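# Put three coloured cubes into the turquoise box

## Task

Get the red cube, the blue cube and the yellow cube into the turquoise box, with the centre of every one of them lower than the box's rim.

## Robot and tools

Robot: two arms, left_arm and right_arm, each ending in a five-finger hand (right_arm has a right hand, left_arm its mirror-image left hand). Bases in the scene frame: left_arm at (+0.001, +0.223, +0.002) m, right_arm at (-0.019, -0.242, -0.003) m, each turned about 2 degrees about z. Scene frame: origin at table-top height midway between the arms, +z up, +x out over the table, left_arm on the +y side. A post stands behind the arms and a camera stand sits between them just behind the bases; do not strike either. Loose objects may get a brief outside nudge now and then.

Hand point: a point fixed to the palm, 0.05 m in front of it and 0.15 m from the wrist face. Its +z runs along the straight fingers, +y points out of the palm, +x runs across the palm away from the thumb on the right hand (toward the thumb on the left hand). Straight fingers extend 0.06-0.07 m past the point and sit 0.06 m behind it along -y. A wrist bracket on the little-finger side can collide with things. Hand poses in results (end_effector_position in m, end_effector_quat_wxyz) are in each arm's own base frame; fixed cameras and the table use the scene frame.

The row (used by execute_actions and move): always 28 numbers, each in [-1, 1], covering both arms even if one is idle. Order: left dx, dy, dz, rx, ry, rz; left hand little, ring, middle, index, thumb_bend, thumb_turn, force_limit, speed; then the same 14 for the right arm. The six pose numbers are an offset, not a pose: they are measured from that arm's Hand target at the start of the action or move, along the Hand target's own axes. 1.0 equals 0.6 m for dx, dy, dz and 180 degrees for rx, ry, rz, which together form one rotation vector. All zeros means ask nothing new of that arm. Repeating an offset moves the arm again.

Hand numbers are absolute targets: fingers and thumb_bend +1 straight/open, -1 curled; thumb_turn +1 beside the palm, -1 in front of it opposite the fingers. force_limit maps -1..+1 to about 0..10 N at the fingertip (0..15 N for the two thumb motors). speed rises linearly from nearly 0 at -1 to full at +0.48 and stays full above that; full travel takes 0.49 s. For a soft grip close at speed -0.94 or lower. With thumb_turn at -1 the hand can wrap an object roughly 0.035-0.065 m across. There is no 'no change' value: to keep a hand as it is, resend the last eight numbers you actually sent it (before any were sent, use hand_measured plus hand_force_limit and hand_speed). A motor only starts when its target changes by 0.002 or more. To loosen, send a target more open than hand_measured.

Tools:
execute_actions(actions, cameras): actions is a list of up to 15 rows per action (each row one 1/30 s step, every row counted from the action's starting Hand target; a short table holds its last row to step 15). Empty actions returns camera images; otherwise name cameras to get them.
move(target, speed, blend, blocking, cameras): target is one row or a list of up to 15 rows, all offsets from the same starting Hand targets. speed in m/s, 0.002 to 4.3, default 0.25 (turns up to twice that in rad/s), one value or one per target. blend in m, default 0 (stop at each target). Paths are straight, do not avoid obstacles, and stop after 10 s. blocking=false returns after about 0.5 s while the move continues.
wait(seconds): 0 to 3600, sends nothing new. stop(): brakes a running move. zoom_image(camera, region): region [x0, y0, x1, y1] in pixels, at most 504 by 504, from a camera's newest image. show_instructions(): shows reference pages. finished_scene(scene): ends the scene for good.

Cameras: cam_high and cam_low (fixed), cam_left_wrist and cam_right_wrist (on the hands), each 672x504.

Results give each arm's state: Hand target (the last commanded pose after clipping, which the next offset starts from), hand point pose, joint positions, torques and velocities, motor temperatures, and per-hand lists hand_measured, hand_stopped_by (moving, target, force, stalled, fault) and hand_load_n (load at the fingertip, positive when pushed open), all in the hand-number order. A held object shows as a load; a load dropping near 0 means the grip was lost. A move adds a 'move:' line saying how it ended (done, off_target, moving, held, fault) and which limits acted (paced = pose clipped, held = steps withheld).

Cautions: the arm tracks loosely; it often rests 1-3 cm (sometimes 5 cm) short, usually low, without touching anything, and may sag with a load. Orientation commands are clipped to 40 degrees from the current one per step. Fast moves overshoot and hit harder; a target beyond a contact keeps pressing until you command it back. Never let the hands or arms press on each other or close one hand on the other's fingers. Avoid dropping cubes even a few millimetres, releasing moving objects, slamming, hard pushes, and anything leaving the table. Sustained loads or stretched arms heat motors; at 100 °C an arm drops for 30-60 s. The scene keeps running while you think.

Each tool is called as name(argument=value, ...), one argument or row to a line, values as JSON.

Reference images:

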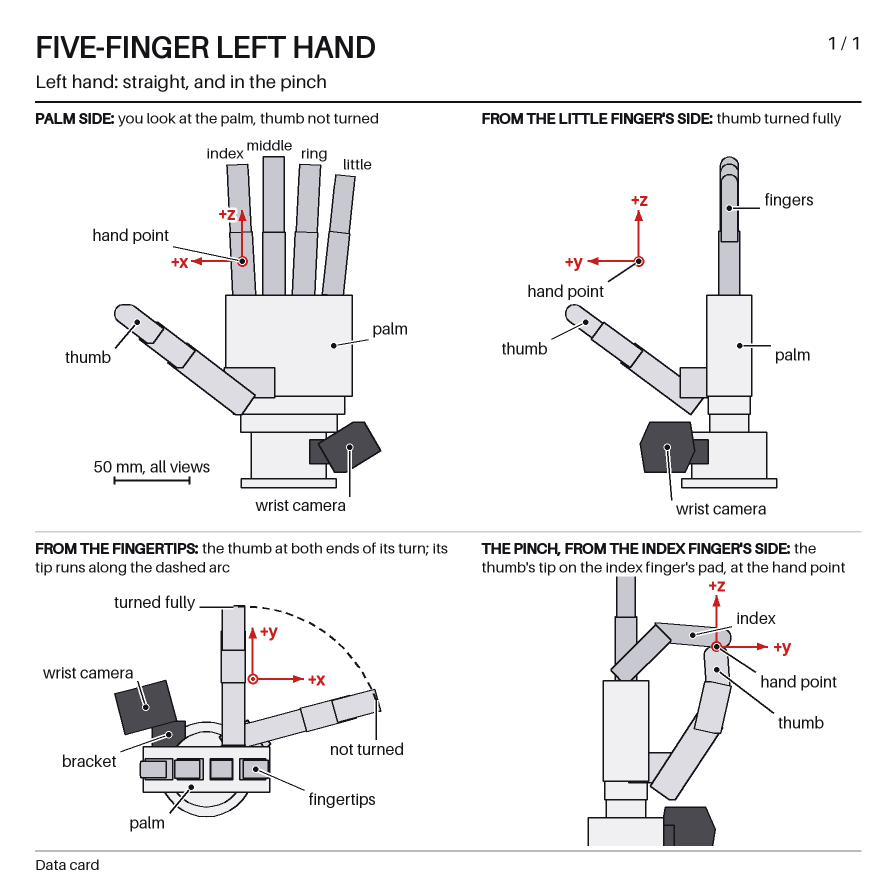

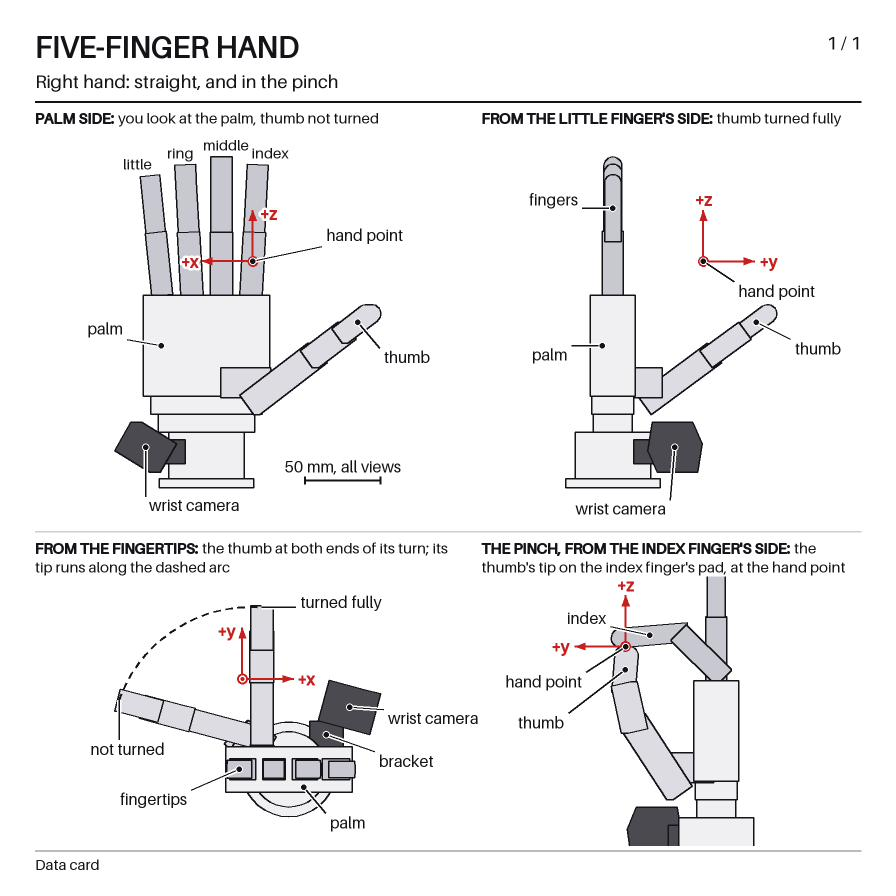

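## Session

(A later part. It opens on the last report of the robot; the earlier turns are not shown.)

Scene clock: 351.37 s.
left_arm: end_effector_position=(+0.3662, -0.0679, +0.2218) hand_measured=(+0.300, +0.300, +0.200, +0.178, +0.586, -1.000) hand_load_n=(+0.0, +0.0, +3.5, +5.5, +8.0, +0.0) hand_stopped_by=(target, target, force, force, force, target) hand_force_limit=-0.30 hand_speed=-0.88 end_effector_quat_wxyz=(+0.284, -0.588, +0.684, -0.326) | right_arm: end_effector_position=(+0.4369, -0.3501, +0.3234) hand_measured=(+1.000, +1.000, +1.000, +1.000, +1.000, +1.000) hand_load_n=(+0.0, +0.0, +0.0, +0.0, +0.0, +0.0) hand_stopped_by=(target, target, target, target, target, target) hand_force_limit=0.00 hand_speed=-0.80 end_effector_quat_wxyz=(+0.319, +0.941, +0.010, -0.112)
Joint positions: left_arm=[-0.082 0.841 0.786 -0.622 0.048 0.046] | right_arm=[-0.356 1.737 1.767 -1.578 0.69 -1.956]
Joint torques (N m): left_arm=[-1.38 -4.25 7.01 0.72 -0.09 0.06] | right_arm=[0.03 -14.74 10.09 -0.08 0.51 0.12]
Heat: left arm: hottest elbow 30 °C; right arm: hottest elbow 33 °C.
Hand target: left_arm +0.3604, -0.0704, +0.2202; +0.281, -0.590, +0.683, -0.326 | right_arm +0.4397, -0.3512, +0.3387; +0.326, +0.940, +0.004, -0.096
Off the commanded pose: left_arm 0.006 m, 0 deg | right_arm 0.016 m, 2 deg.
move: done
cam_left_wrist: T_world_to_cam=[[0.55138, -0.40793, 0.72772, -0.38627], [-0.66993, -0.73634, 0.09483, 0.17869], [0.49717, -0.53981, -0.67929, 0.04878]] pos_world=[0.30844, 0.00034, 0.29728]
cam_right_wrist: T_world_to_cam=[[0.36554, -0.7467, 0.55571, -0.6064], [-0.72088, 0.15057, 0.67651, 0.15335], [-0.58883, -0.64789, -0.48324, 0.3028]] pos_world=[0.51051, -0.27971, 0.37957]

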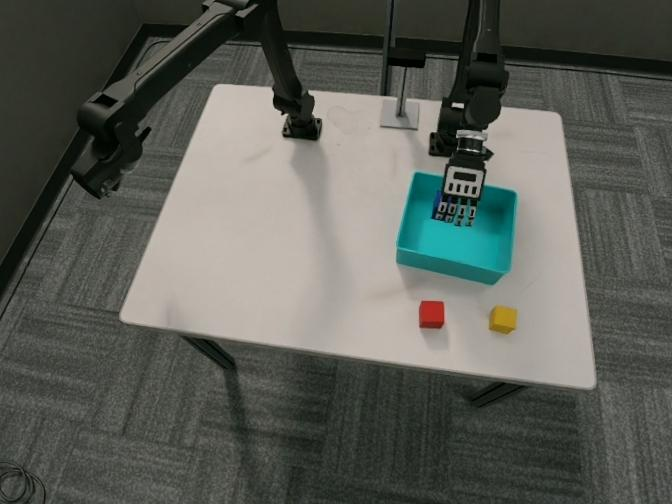

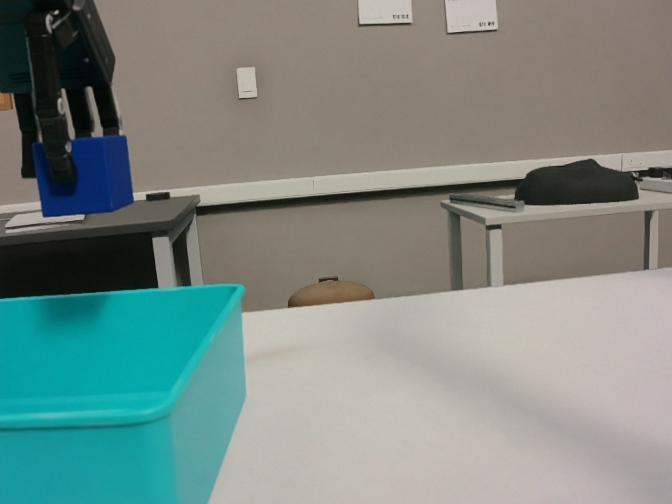

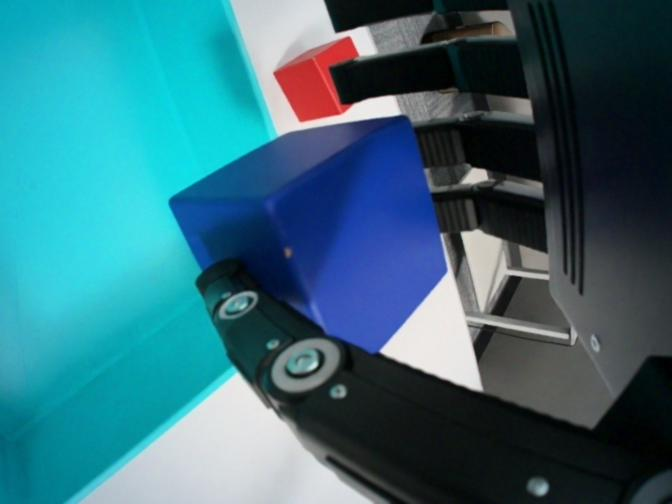

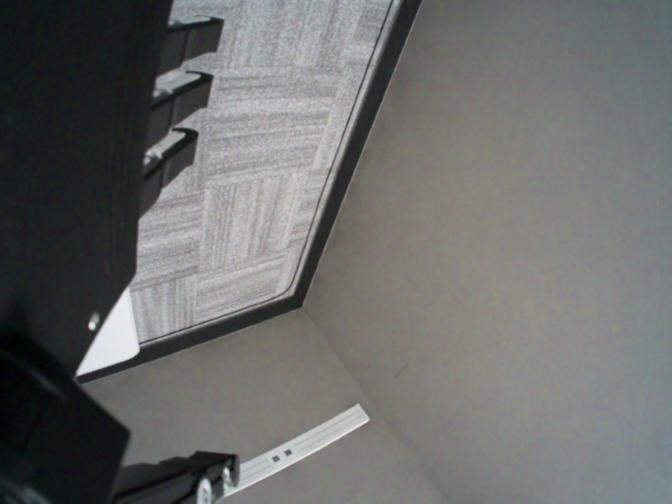

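move(
  target=[0.0303,0.18,0.1225,0,0,0,0.3,0.3,-0.3,-0.3,0,-1,-0.3,-0.88,0,0,0,0,0,0,1,1,1,1,1,1,0,-0.8],
  speed=0.1,
  cameras=["cam_high","cam_low","cam_left_wrist"],
)

zoom_image(
  camera="cam_high",
  region=[380, 120, 540, 290],
)

Scene clock: 382.47 s.
left_arm: end_effector_position=(+0.3446, -0.0834, +0.0921) hand_measured=(+0.300, +0.300, +0.200, +0.178, +0.586, -1.000) hand_load_n=(+0.0, +0.0, +3.5, +5.0, +7.5, +0.0) hand_stopped_by=(target, target, force, force, force, target) hand_force_limit=-0.30 hand_speed=-0.88 end_effector_quat_wxyz=(+0.280, -0.590, +0.686, -0.321) | right_arm: end_effector_position=(+0.4369, -0.3501, +0.3234) hand_measured=(+1.000, +1.000, +1.000, +1.000, +1.000, +1.000) hand_load_n=(+0.0, +0.0, +0.0, +0.0, +0.0, +0.0) hand_stopped_by=(target, target, target, target, target, target) hand_force_limit=0.00 hand_speed=-0.80 end_effector_quat_wxyz=(+0.319, +0.941, +0.010, -0.112)
Joint positions: left_arm=[-0.153 0.893 0.466 -0.264 -0.008 0] | right_arm=[-0.356 1.737 1.767 -1.578 0.69 -1.956]
Joint torques (N m): left_arm=[-1.38 -1.9 6.5 1.99 -0.12 0.08] | right_arm=[0.09 -14.74 10.06 -0.08 0.51 0.12]
Heat: left arm: hottest elbow 29 °C; right arm: hottest elbow 33 °C.
Hand target: left_arm +0.3470, -0.0869, +0.0901; +0.281, -0.590, +0.683, -0.326 | right_arm +0.4397, -0.3512, +0.3387; +0.326, +0.940, +0.004, -0.096
Off the commanded pose: left_arm 0.005 m, 1 deg | right_arm 0.016 m, 2 deg.
move: done
cam_left_wrist: T_world_to_cam=[[0.56255, -0.40855, 0.71876, -0.28946], [-0.6678, -0.73708, 0.1037, 0.16351], [0.48742, -0.53833, -0.68748, -0.03274]] pos_world=[0.28798, -0.01537, 0.16859]

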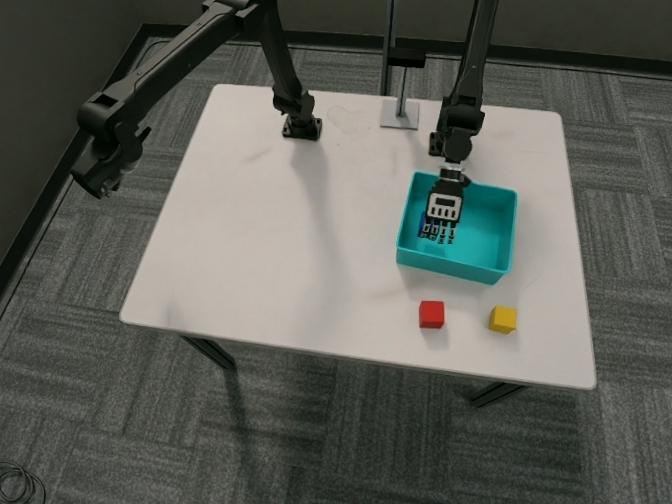

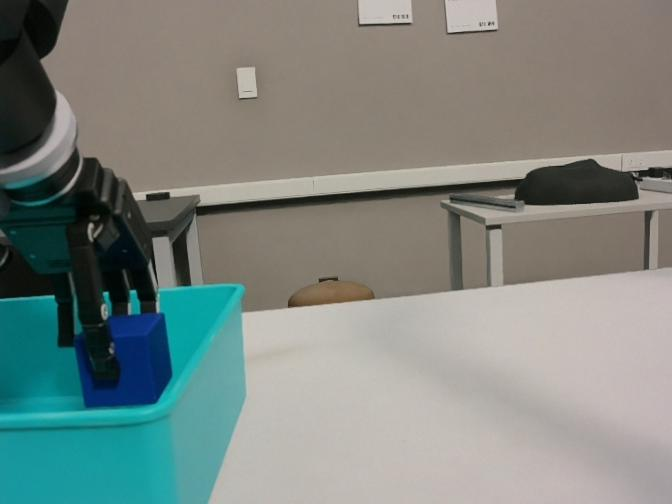

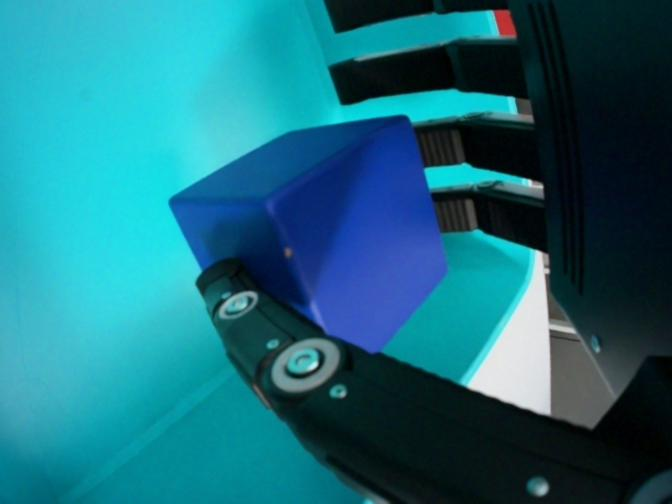

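Scaled by 2.965 from the camera's image (finer frame: 960x720).

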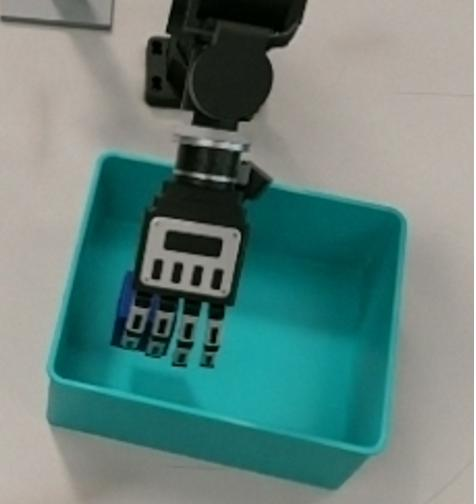

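move(
  target=[0,0.0389,0.0315,0,0,0,0.3,0.3,-0.3,-0.3,0,-1,-0.3,-0.88,0,0,0,0,0,0,1,1,1,1,1,1,0,-0.8],
  speed=0.05,
  cameras=["cam_high","cam_low","cam_left_wrist"],
)

zoom_image(
  camera="cam_high",
  region=[380, 120, 540, 290],
)

Scene clock: 394.90 s.
left_arm: end_effector_position=(+0.3454, -0.0836, +0.0622) hand_measured=(+0.300, +0.300, +0.200, +0.178, +0.586, -1.000) hand_load_n=(+0.0, +0.0, +3.5, +5.0, +7.5, +0.0) hand_stopped_by=(target, target, force, force, force, target) hand_force_limit=-0.30 hand_speed=-0.88 end_effector_quat_wxyz=(+0.280, -0.590, +0.686, -0.321) | right_arm: end_effector_position=(+0.4369, -0.3501, +0.3234) hand_measured=(+1.000, +1.000, +1.000, +1.000, +1.000, +1.000) hand_load_n=(+0.0, +0.0, +0.0, +0.0, +0.0, +0.5) hand_stopped_by=(target, target, target, target, target, target) hand_force_limit=0.00 hand_speed=-0.80 end_effector_quat_wxyz=(+0.319, +0.941, +0.010, -0.112)
Joint positions: left_arm=[-0.153 0.96 0.409 -0.14 -0.008 -0.001] | right_arm=[-0.356 1.737 1.767 -1.578 0.69 -1.956]
Joint torques (N m): left_arm=[-1.38 -2.26 6.02 1.94 -0.12 0.05] | right_arm=[0.21 -14.8 10.1 -0.1 0.49 0.13]
Heat: left arm: hottest shoulder 28 °C; right arm: hottest elbow 33 °C.
Hand target: left_arm +0.3469, -0.0869, +0.0599; +0.281, -0.590, +0.683, -0.326 | right_arm +0.4397, -0.3512, +0.3387; +0.326, +0.940, +0.004, -0.096
Off the commanded pose: left_arm 0.004 m, 1 deg | right_arm 0.016 m, 2 deg.
move: done
cam_left_wrist: T_world_to_cam=[[0.56243, -0.40809, 0.71912, -0.26834], [-0.6676, -0.73725, 0.10376, 0.16694], [0.48783, -0.53844, -0.6871, -0.05393]] pos_world=[0.28868, -0.01547, 0.13859]

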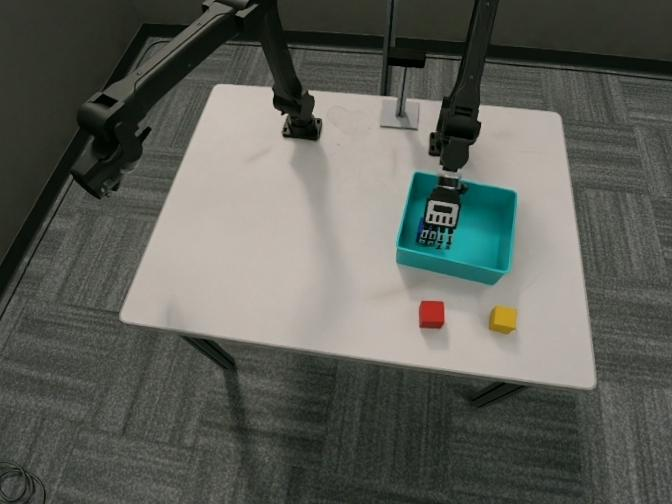

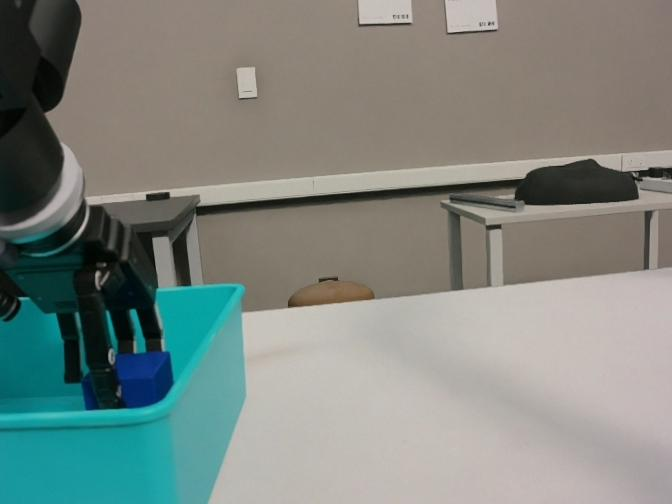

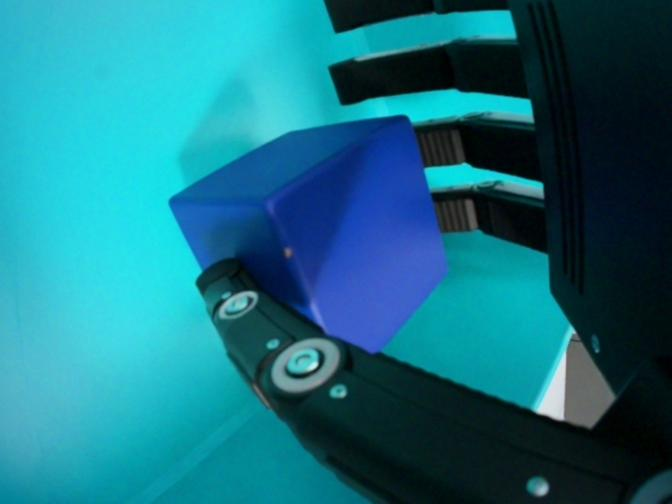

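Scaled by 2.965 from the camera's image (finer frame: 960x720).

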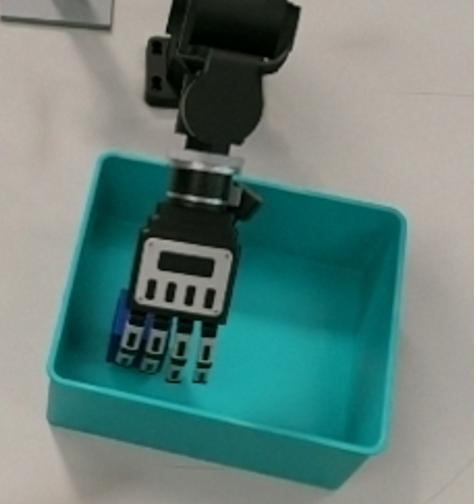

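move(
  target=[0,0.0078,0.0063,0,0,0,0.3,0.3,-0.3,-0.3,0,-1,-0.3,-0.88,0,0,0,0,0,0,1,1,1,1,1,1,0,-0.8],
  speed=0.03,
  cameras=["cam_left_wrist"],
)

move(
  target=[0,0.0039,0.0032,0,0,0,0.3,0.3,-0.3,-0.3,0,-1,-0.3,-0.88,0,0,0,0,0,0,1,1,1,1,1,1,0,-0.8],
  speed=0.03,
  cameras=["cam_left_wrist"],
)

Scene clock: 402.50 s.
left_arm: end_effector_position=(+0.3452, -0.0835, +0.0557) hand_measured=(+0.300, +0.300, +0.200, +0.178, +0.586, -1.000) hand_load_n=(+0.0, +0.0, +3.5, +5.0, +8.0, +0.0) hand_stopped_by=(target, target, force, force, force, target) hand_force_limit=-0.30 hand_speed=-0.88 end_effector_quat_wxyz=(+0.279, -0.591, +0.686, -0.321) | right_arm: end_effector_position=(+0.4369, -0.3501, +0.3234) hand_measured=(+1.000, +1.000, +1.000, +1.000, +1.000, +1.000) hand_load_n=(+0.0, +0.0, +0.0, +0.0, +0.0, +0.0) hand_stopped_by=(target, target, target, target, target, target) hand_force_limit=0.00 hand_speed=-0.80 end_effector_quat_wxyz=(+0.319, +0.941, +0.010, -0.112)
Joint positions: left_arm=[-0.153 0.976 0.397 -0.114 -0.008 -0.001] | right_arm=[-0.356 1.737 1.767 -1.578 0.69 -1.956]
Joint torques (N m): left_arm=[-1.38 -2.32 5.96 1.92 -0.12 0.05] | right_arm=[0.15 -14.56 10.13 -0.09 0.5 0.11]
Heat: left arm: hottest shoulder 28 °C; right arm: hottest elbow 33 °C.
Hand target: left_arm +0.3467, -0.0868, +0.0538; +0.281, -0.590, +0.683, -0.326 | right_arm +0.4397, -0.3512, +0.3387; +0.326, +0.940, +0.004, -0.096
Off the commanded pose: left_arm 0.004 m, 1 deg | right_arm 0.016 m, 2 deg.
move: done
cam_left_wrist: T_world_to_cam=[[0.56324, -0.40826, 0.71839, -0.26382], [-0.66751, -0.73725, 0.10438, 0.16744], [0.48701, -0.53833, -0.68777, -0.05795]] pos_world=[0.28859, -0.01547, 0.13219]

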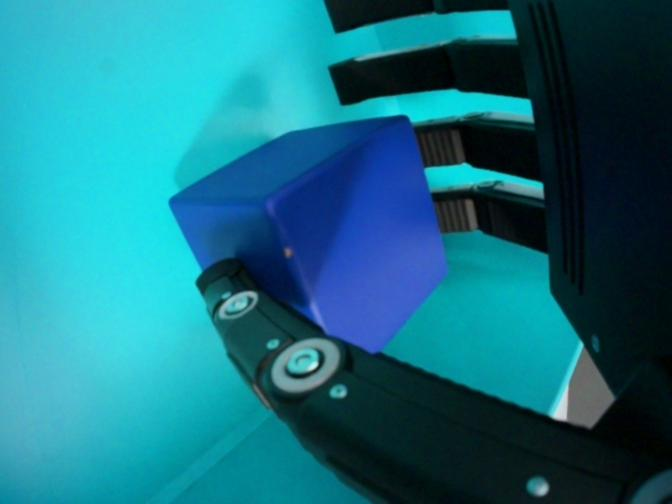

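Scene clock: 403.17 s.
left_arm: end_effector_position=(+0.3455, -0.0836, +0.0530) hand_measured=(+0.300, +0.300, +0.200, +0.178, +0.586, -1.000) hand_load_n=(+0.0, +0.0, +3.5, +5.0, +8.0, +0.0) hand_stopped_by=(target, target, force, force, force, target) hand_force_limit=-0.30 hand_speed=-0.88 end_effector_quat_wxyz=(+0.280, -0.590, +0.686, -0.321) | right_arm: end_effector_position=(+0.4369, -0.3501, +0.3234) hand_measured=(+1.000, +1.000, +1.000, +1.000, +1.000, +1.000) hand_load_n=(+0.0, +0.0, +0.0, +0.0, +0.0, +0.0) hand_stopped_by=(target, target, target, target, target, target) hand_force_limit=0.00 hand_speed=-0.80 end_effector_quat_wxyz=(+0.319, +0.941, +0.010, -0.112)
Joint positions: left_arm=[-0.153 0.984 0.393 -0.101 -0.008 -0.001] | right_arm=[-0.356 1.737 1.767 -1.578 0.69 -1.956]
Joint torques (N m): left_arm=[-1.44 -2.37 5.89 1.95 -0.12 0.05] | right_arm=[-0.03 -14.56 10.15 -0.08 0.5 0.12]
Heat: left arm: hottest shoulder 28 °C; right arm: hottest elbow 33 °C.
Hand target: left_arm +0.3469, -0.0869, +0.0509; +0.281, -0.590, +0.683, -0.326 | right_arm +0.4397, -0.3512, +0.3387; +0.326, +0.940, +0.004, -0.096
Off the commanded pose: left_arm 0.004 m, 1 deg | right_arm 0.016 m, 2 deg.
move: done
cam_left_wrist: T_world_to_cam=[[0.56271, -0.40819, 0.71884, -0.2619], [-0.6676, -0.73722, 0.10398, 0.16793], [0.4875, -0.53841, -0.68735, -0.0601]] pos_world=[0.28879, -0.01547, 0.12949]

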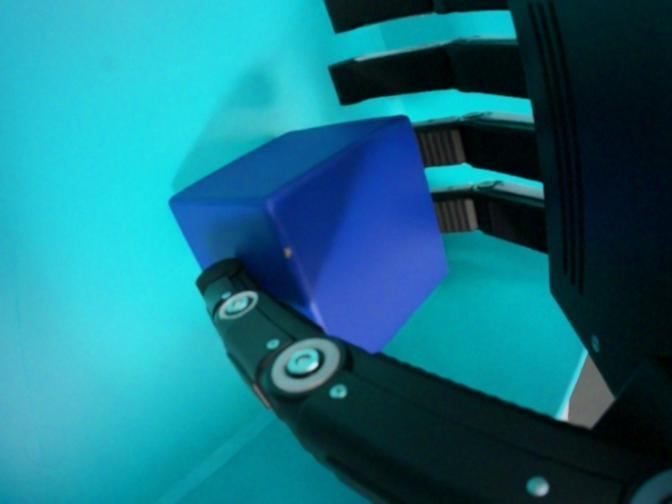

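move(
  target=[0,0.0039,0.0032,0,0,0,0.3,0.3,-0.3,-0.3,0,-1,-0.3,-0.88,0,0,0,0,0,0,1,1,1,1,1,1,0,-0.8],
  speed=0.03,
  cameras=["cam_left_wrist"],
)

zoom_image(
  camera="cam_left_wrist",
  region=[130, 60, 330, 240],
)

Scene clock: 407.27 s.
left_arm: end_effector_position=(+0.3454, -0.0836, +0.0498) hand_measured=(+0.300, +0.300, +0.200, +0.178, +0.586, -1.000) hand_load_n=(+0.0, +0.0, +3.5, +5.0, +7.5, +0.0) hand_stopped_by=(target, target, force, force, force, target) hand_force_limit=-0.30 hand_speed=-0.88 end_effector_quat_wxyz=(+0.279, -0.591, +0.686, -0.321) | right_arm: end_effector_position=(+0.4369, -0.3501, +0.3234) hand_measured=(+1.000, +1.000, +1.000, +1.000, +1.000, +1.000) hand_load_n=(+0.0, +0.0, +0.0, +0.0, +0.0, +0.0) hand_stopped_by=(target, target, target, target, target, target) hand_force_limit=0.00 hand_speed=-0.80 end_effector_quat_wxyz=(+0.319, +0.941, +0.010, -0.112)
Joint positions: left_arm=[-0.153 0.992 0.387 -0.087 -0.008 -0.001] | right_arm=[-0.356 1.737 1.767 -1.578 0.69 -1.956]
Joint torques (N m): left_arm=[-1.38 -2.37 5.83 1.96 -0.12 0.05] | right_arm=[0.09 -14.8 10.14 -0.06 0.51 0.13]
Heat: left arm: hottest elbow 28 °C; right arm: hottest elbow 33 °C.
Hand target: left_arm +0.3469, -0.0869, +0.0478; +0.281, -0.590, +0.683, -0.326 | right_arm +0.4397, -0.3512, +0.3387; +0.326, +0.940, +0.004, -0.096
Off the commanded pose: left_arm 0.004 m, 1 deg | right_arm 0.016 m, 2 deg.
move: done
cam_left_wrist: T_world_to_cam=[[0.56324, -0.40826, 0.71839, -0.2597], [-0.66751, -0.73725, 0.10438, 0.16818], [0.48701, -0.53833, -0.68777, -0.06211]] pos_world=[0.28879, -0.01547, 0.12629]

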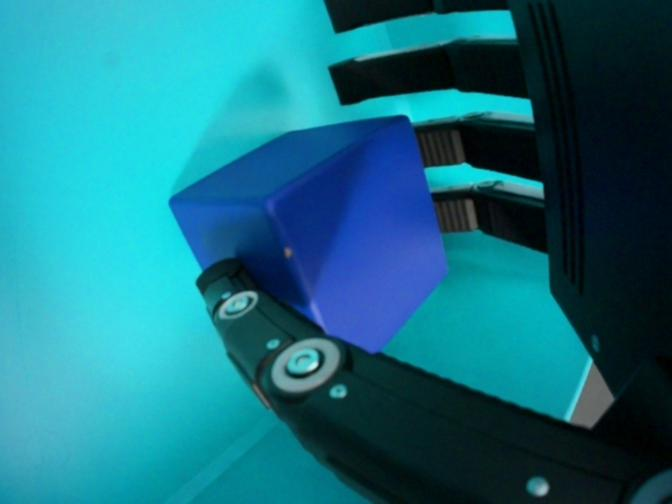

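Scaled by 2.520 from the camera's image (finer frame: 960x720).

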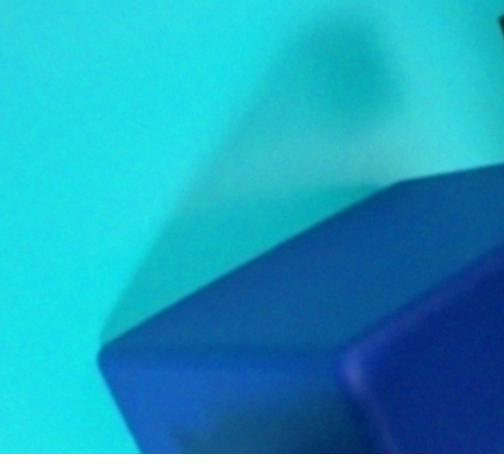

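move(
  target=[0,0.0039,0.0032,0,0,0,0.3,0.3,-0.3,-0.3,0,-1,-0.3,-0.88,0,0,0,0,0,0,1,1,1,1,1,1,0,-0.8],
  speed=0.03,
  cameras=["cam_left_wrist"],
)

zoom_image(
  camera="cam_left_wrist",
  region=[130, 60, 330, 240],
)

Scene clock: 414.03 s.
left_arm: end_effector_position=(+0.3470, -0.0838, +0.0486) hand_measured=(+0.300, +0.300, +0.200, +0.178, +0.586, -1.000) hand_load_n=(+0.0, +0.0, +4.0, +4.5, +7.5, +0.0) hand_stopped_by=(target, target, force, force, force, target) hand_force_limit=-0.30 hand_speed=-0.88 end_effector_quat_wxyz=(+0.281, -0.590, +0.685, -0.323) | right_arm: end_effector_position=(+0.4369, -0.3501, +0.3234) hand_measured=(+1.000, +1.000, +1.000, +1.000, +1.000, +1.000) hand_load_n=(+0.0, +0.0, +0.0, +0.0, +0.0, +0.0) hand_stopped_by=(target, target, target, target, target, target) hand_force_limit=0.00 hand_speed=-0.80 end_effector_quat_wxyz=(+0.319, +0.941, +0.010, -0.112)
Joint positions: left_arm=[-0.153 1 0.385 -0.072 -0.008 -0.001] | right_arm=[-0.356 1.737 1.767 -1.578 0.69 -1.956]
Joint torques (N m): left_arm=[-1.44 -2.43 5.6 1.91 -0.11 0.06] | right_arm=[0.21 -14.8 10.1 -0.06 0.49 0.13]
Heat: left arm: hottest shoulder 27 °C; right arm: hottest elbow 33 °C.
Hand target: left_arm +0.3469, -0.0868, +0.0447; +0.281, -0.590, +0.683, -0.326 | right_arm +0.4397, -0.3512, +0.3387; +0.326, +0.940, +0.004, -0.096
Off the commanded pose: left_arm 0.005 m, 0 deg | right_arm 0.016 m, 2 deg.
move: done
cam_left_wrist: T_world_to_cam=[[0.55982, -0.40697, 0.72179, -0.2587], [-0.66746, -0.73766, 0.10175, 0.1693], [0.49102, -0.53873, -0.68459, -0.06546]] pos_world=[0.28997, -0.01566, 0.12469]

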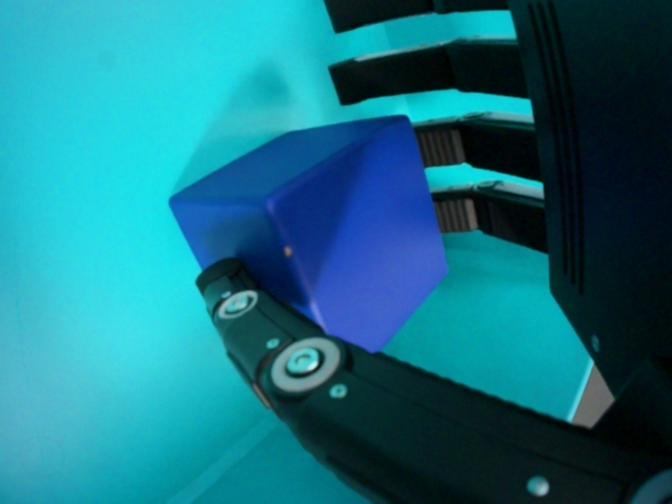

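Scaled by 2.520 from the camera's image (finer frame: 960x720).

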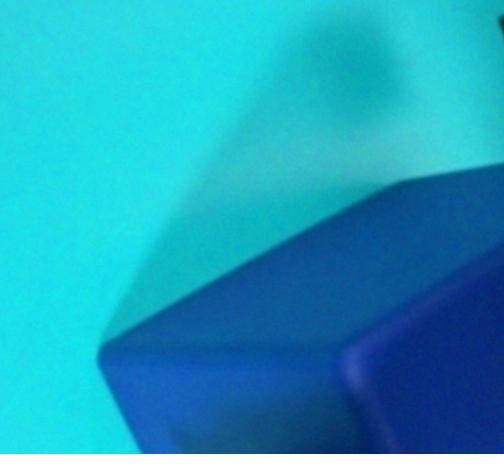

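move(
  target=[0,0,0,0,0,0,0.3,0.3,0.45,0.45,1,-1,-0.3,-0.8,0,0,0,0,0,0,1,1,1,1,1,1,0,-0.8],
  speed=0.03,
  cameras=["cam_high","cam_left_wrist"],
)

Scene clock: 420.70 s.
left_arm: end_effector_position=(+0.3478, -0.0839, +0.0492) hand_measured=(+0.300, +0.300, +0.450, +0.450, +1.000, -1.000) hand_load_n=(+0.0, +0.0, +0.0, +0.0, +0.0, +0.0) hand_stopped_by=(target, target, target, target, target, target) hand_force_limit=-0.30 hand_speed=-0.80 end_effector_quat_wxyz=(+0.282, -0.590, +0.684, -0.324) | right_arm: end_effector_position=(+0.4369, -0.3501, +0.3234) hand_measured=(+1.000, +1.000, +1.000, +1.000, +1.000, +1.000) hand_load_n=(+0.0, +0.0, +0.0, +0.0, +0.0, +0.0) hand_stopped_by=(target, target, target, target, target, target) hand_force_limit=0.00 hand_speed=-0.80 end_effector_quat_wxyz=(+0.319, +0.941, +0.010, -0.112)
Joint positions: left_arm=[-0.153 1 0.385 -0.068 -0.008 -0.002] | right_arm=[-0.356 1.737 1.767 -1.578 0.69 -1.956]
Joint torques (N m): left_arm=[-1.44 -2.37 5.6 1.78 -0.12 0.06] | right_arm=[0.15 -14.74 10.09 -0.08 0.5 0.13]
Heat: left arm: hottest shoulder 27 °C; right arm: hottest elbow 33 °C.
Hand target: left_arm +0.3469, -0.0868, +0.0448; +0.281, -0.590, +0.683, -0.326 | right_arm +0.4397, -0.3512, +0.3387; +0.326, +0.940, +0.004, -0.096
Off the commanded pose: left_arm 0.005 m, 0 deg | right_arm 0.016 m, 2 deg.
move: done
cam_left_wrist: T_world_to_cam=[[0.55719, -0.40615, 0.72428, -0.25884], [-0.66765, -0.73774, 0.09992, 0.1698], [0.49375, -0.53924, -0.68223, -0.06657]] pos_world=[0.29046, -0.01576, 0.12508]

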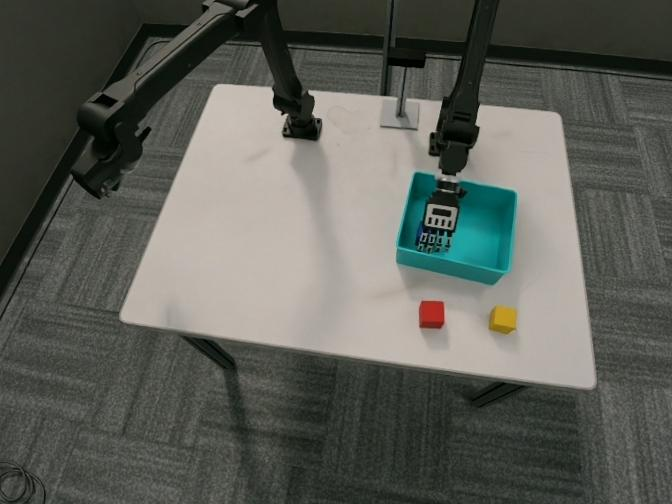

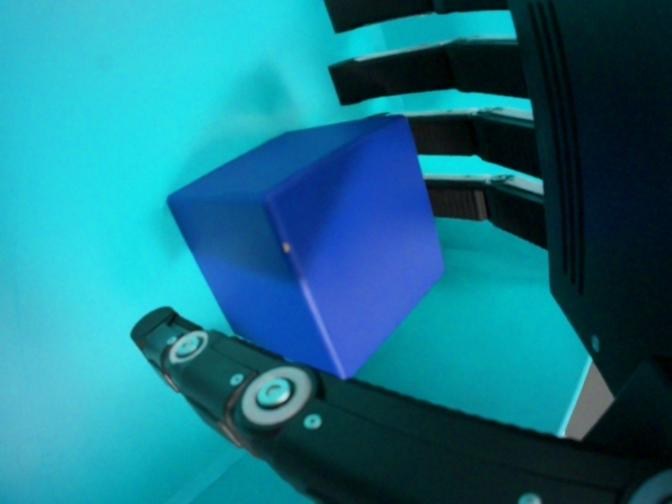

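move(
  target=[
    [0,-0.2072,-0.1678,0,0,0,0.3,0.3,0.45,0.45,1,-1,-0.3,-0.8,0,0,0,0,0,0,1,1,1,1,1,1,0,-0.8],
    [-0.3763,-0.3975,0.1068,0,0,0,1,1,1,1,1,-1,-0.3,0,0,0,0,0,0,0,1,1,1,1,1,1,0,-0.8],
    [-0.3763,-0.3327,0.1593,0,0,0,1,1,1,1,1,-1,-0.3,0,0,0,0,0,0,0,1,1,1,1,1,1,0,-0.8],
  ],
  blend=[0,0.02,0],
  speed=[0.1,0.25,0.15],
  cameras=["cam_high","cam_left_wrist"],
)

zoom_image(
  camera="cam_left_wrist",
  region=[20, 140, 360, 400],
)

zoom_image(
  camera="cam_high",
  region=[440, 220, 580, 360],
)

Scene clock: 451.23 s.
left_arm: end_effector_position=(+0.5765, +0.1055, +0.1496) hand_measured=(+1.000, +1.000, +1.000, +1.000, +1.000, -1.000) hand_load_n=(+0.0, +0.0, +0.0, +0.0, +0.0, +0.0) hand_stopped_by=(target, target, target, target, target, target) hand_force_limit=-0.30 hand_speed=0.00 end_effector_quat_wxyz=(+0.281, -0.592, +0.682, -0.326) | right_arm: end_effector_position=(+0.4369, -0.3501, +0.3234) hand_measured=(+1.000, +1.000, +1.000, +1.000, +1.000, +1.000) hand_load_n=(+0.0, +0.0, +0.0, +0.0, +0.0, +0.0) hand_stopped_by=(target, target, target, target, target, target) hand_force_limit=0.00 hand_speed=-0.80 end_effector_quat_wxyz=(+0.319, +0.941, +0.010, -0.112)
Joint positions: left_arm=[0.315 1.555 1.173 -0.353 0.353 0.298] | right_arm=[-0.356 1.737 1.767 -1.578 0.69 -1.956]
Joint torques (N m): left_arm=[-0.44 -11.58 6.43 1.72 0.35 0.2] | right_arm=[-0.03 -14.68 10.11 -0.09 0.5 0.12]
Heat: left arm: hottest shoulder 27 °C; right arm: hottest elbow 33 °C.
Hand target: left_arm +0.5778, +0.1071, +0.1395; +0.281, -0.590, +0.684, -0.326 | right_arm +0.4397, -0.3512, +0.3387; +0.326, +0.940, +0.004, -0.096
Off the commanded pose: left_arm 0.010 m, 0 deg | right_arm 0.016 m, 2 deg.
move: done; blend cut to 0 m at target 2; target 2's new numbers were sent with left_arm's hand 0.026 m and 2 deg from that target
cam_left_wrist: T_world_to_cam=[[0.55698, -0.39911, 0.72835, -0.38321], [-0.66537, -0.73928, 0.10371, 0.45045], [0.49705, -0.54238, -0.67732, -0.01125]] pos_world=[0.51874, 0.17396, 0.22477]

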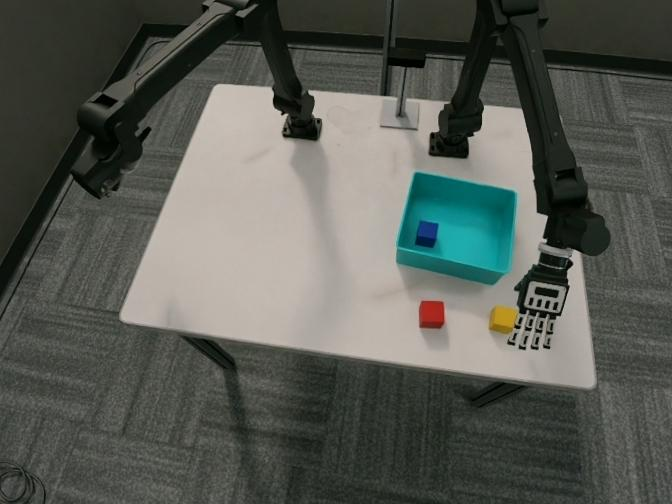

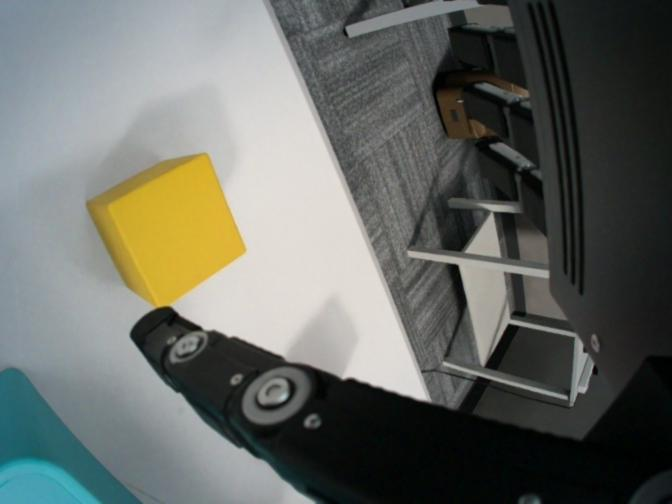

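Scaled by 1.482 from the camera's image (finer frame: 960x720).

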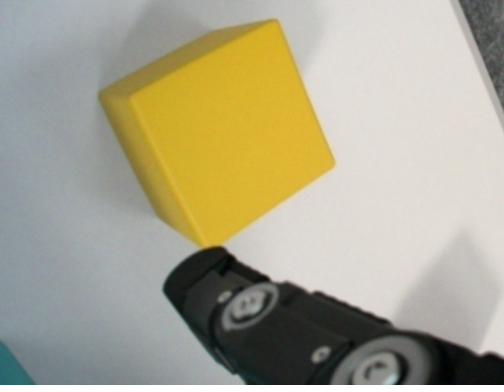

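Scaled by 3.600 from the camera's image (finer frame: 960x720).

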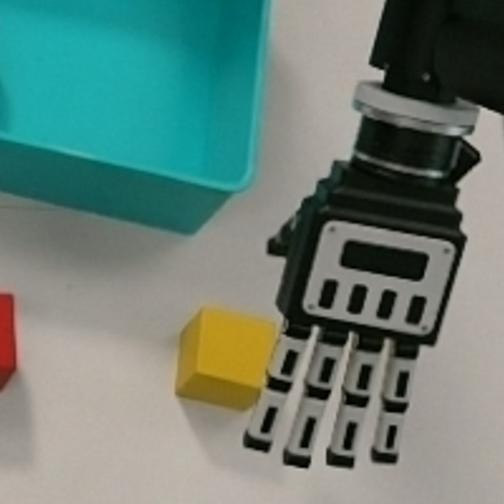

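move(
  target=[
    [0.0072,0.0378,0.0327,0,0.0138,0.0112,1,1,1,1,1,-1,-0.3,0,0,0,0,0,0,0,1,1,1,1,1,1,0,-0.8],
    [0.0072,0.1278,0.1055,0,0.0138,0.0112,1,1,1,1,1,-1,-0.3,0,0,0,0,0,0,0,1,1,1,1,1,1,0,-0.8],
  ],
  blend=[0.01,0],
  speed=[0.1,0.1],
  cameras=["cam_high","cam_left_wrist"],
)

zoom_image(
  camera="cam_high",
  region=[440, 220, 580, 360],
)

Scene clock: 475.23 s.
left_arm: end_effector_position=(+0.5788, +0.1012, +0.0498) hand_measured=(+1.000, +1.000, +1.000, +1.000, +1.000, -1.000) hand_load_n=(+0.0, +0.0, +0.0, +0.0, +0.0, +0.0) hand_stopped_by=(target, target, target, target, target, target) hand_force_limit=-0.30 hand_speed=0.00 end_effector_quat_wxyz=(+0.272, -0.572, +0.698, -0.334) | right_arm: end_effector_position=(+0.4369, -0.3501, +0.3234) hand_measured=(+1.000, +1.000, +1.000, +1.000, +1.000, +1.000) hand_load_n=(+0.0, +0.0, +0.0, +0.0, +0.0, +0.0) hand_stopped_by=(target, target, target, target, target, target) hand_force_limit=0.00 hand_speed=-0.80 end_effector_quat_wxyz=(+0.319, +0.941, +0.010, -0.112)
Joint positions: left_arm=[0.315 1.7 1.06 -0.11 0.394 0.34] | right_arm=[-0.356 1.737 1.767 -1.578 0.69 -1.956]
Joint torques (N m): left_arm=[-0.32 -12.57 5.53 1.7 0.38 0.21] | right_arm=[0.26 -14.74 10.06 -0.09 0.5 0.11]
Heat: left arm: hottest shoulder 28 °C; right arm: hottest elbow 34 °C.
Hand target: left_arm +0.5782, +0.1027, +0.0402; +0.272, -0.570, +0.700, -0.334 | right_arm +0.4397, -0.3512, +0.3387; +0.326, +0.940, +0.004, -0.096
Off the commanded pose: left_arm 0.010 m, 0 deg | right_arm 0.016 m, 2 deg.
move: done
cam_left_wrist: T_world_to_cam=[[0.53372, -0.43006, 0.72814, -0.29695], [-0.70606, -0.7005, 0.1038, 0.47884], [0.46542, -0.56951, -0.67752, -0.06117]] pos_world=[0.52505, 0.17288, 0.12507]

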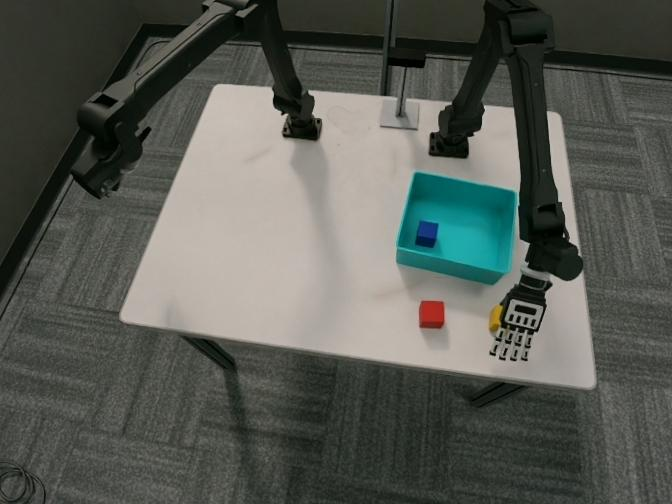

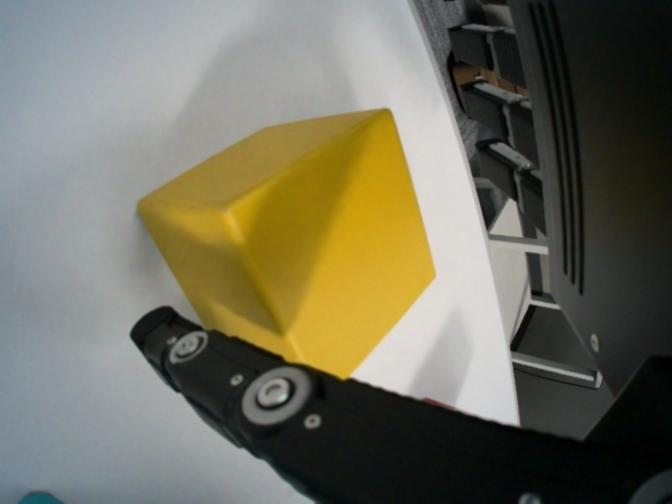

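Scaled by 3.600 from the camera's image (finer frame: 960x720).

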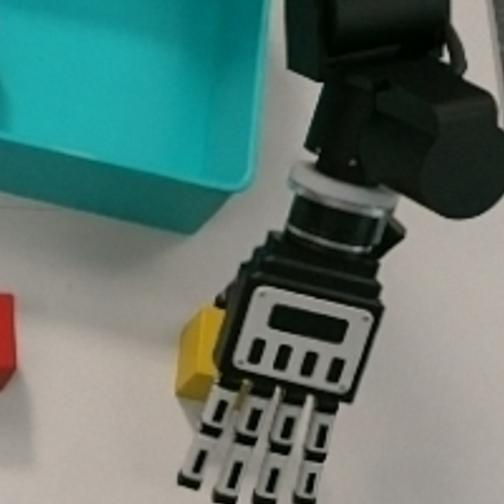

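move(
  target=[0,0,0,0,0,0,0.3,0.3,-0.3,-0.3,0,-1,-0.3,-0.88,0,0,0,0,0,0,1,1,1,1,1,1,0,-0.8],
  cameras=["cam_high","cam_left_wrist"],
)

Scene clock: 482.40 s.
left_arm: end_effector_position=(+0.5788, +0.1011, +0.0498) hand_measured=(+0.300, +0.300, +0.188, +0.176, +0.586, -1.000) hand_load_n=(+0.0, +0.0, +4.5, +3.5, +6.5, +0.0) hand_stopped_by=(target, target, force, force, force, target) hand_force_limit=-0.30 hand_speed=-0.88 end_effector_quat_wxyz=(+0.272, -0.572, +0.698, -0.334) | right_arm: end_effector_position=(+0.4369, -0.3501, +0.3234) hand_measured=(+1.000, +1.000, +1.000, +1.000, +1.000, +1.000) hand_load_n=(+0.0, +0.0, +0.0, +0.5, -0.5, +0.0) hand_stopped_by=(target, target, target, target, target, target) hand_force_limit=0.00 hand_speed=-0.80 end_effector_quat_wxyz=(+0.319, +0.941, +0.010, -0.112)
Joint positions: left_arm=[0.315 1.7 1.06 -0.11 0.395 0.34] | right_arm=[-0.356 1.737 1.767 -1.578 0.69 -1.956]
Joint torques (N m): left_arm=[-0.32 -12.51 5.52 1.69 0.37 0.2] | right_arm=[-0.03 -14.8 10.13 -0.09 0.5 0.12]
Heat: left arm: hottest shoulder 28 °C; right arm: hottest elbow 34 °C.
Hand target: left_arm +0.5782, +0.1027, +0.0402; +0.272, -0.570, +0.700, -0.334 | right_arm +0.4397, -0.3512, +0.3387; +0.326, +0.940, +0.004, -0.096
Off the commanded pose: left_arm 0.010 m, 0 deg | right_arm 0.016 m, 2 deg.
move: done
cam_left_wrist: T_world_to_cam=[[0.53358, -0.42997, 0.7283, -0.29696], [-0.70623, -0.70031, 0.10397, 0.47881], [0.46533, -0.56982, -0.67733, -0.06115]] pos_world=[0.52506, 0.17278, 0.12507]

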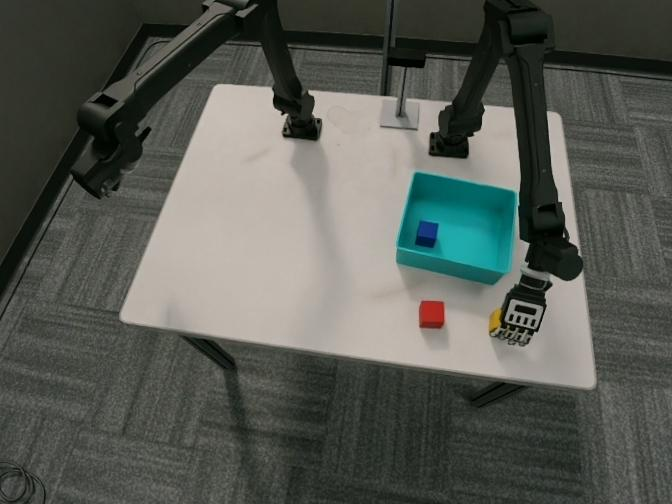

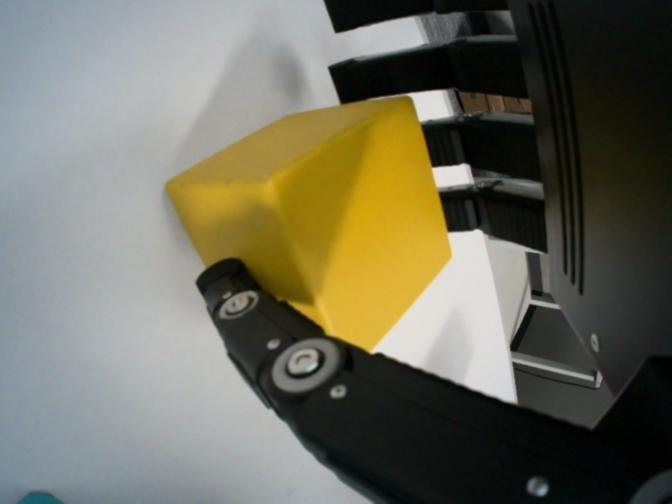

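zoom_image(
  camera="cam_high",
  region=[390, 160, 530, 290],
)

Scaled by 3.600 from the camera's image (finer frame: 960x720).

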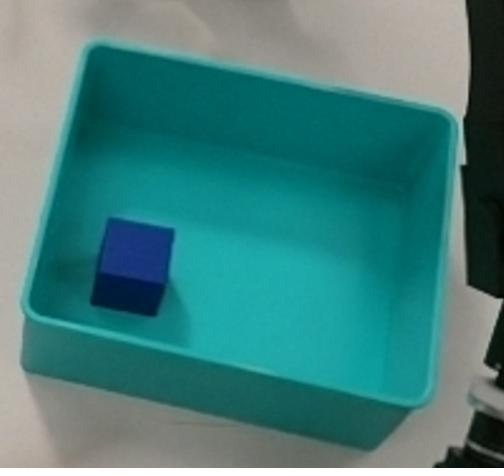

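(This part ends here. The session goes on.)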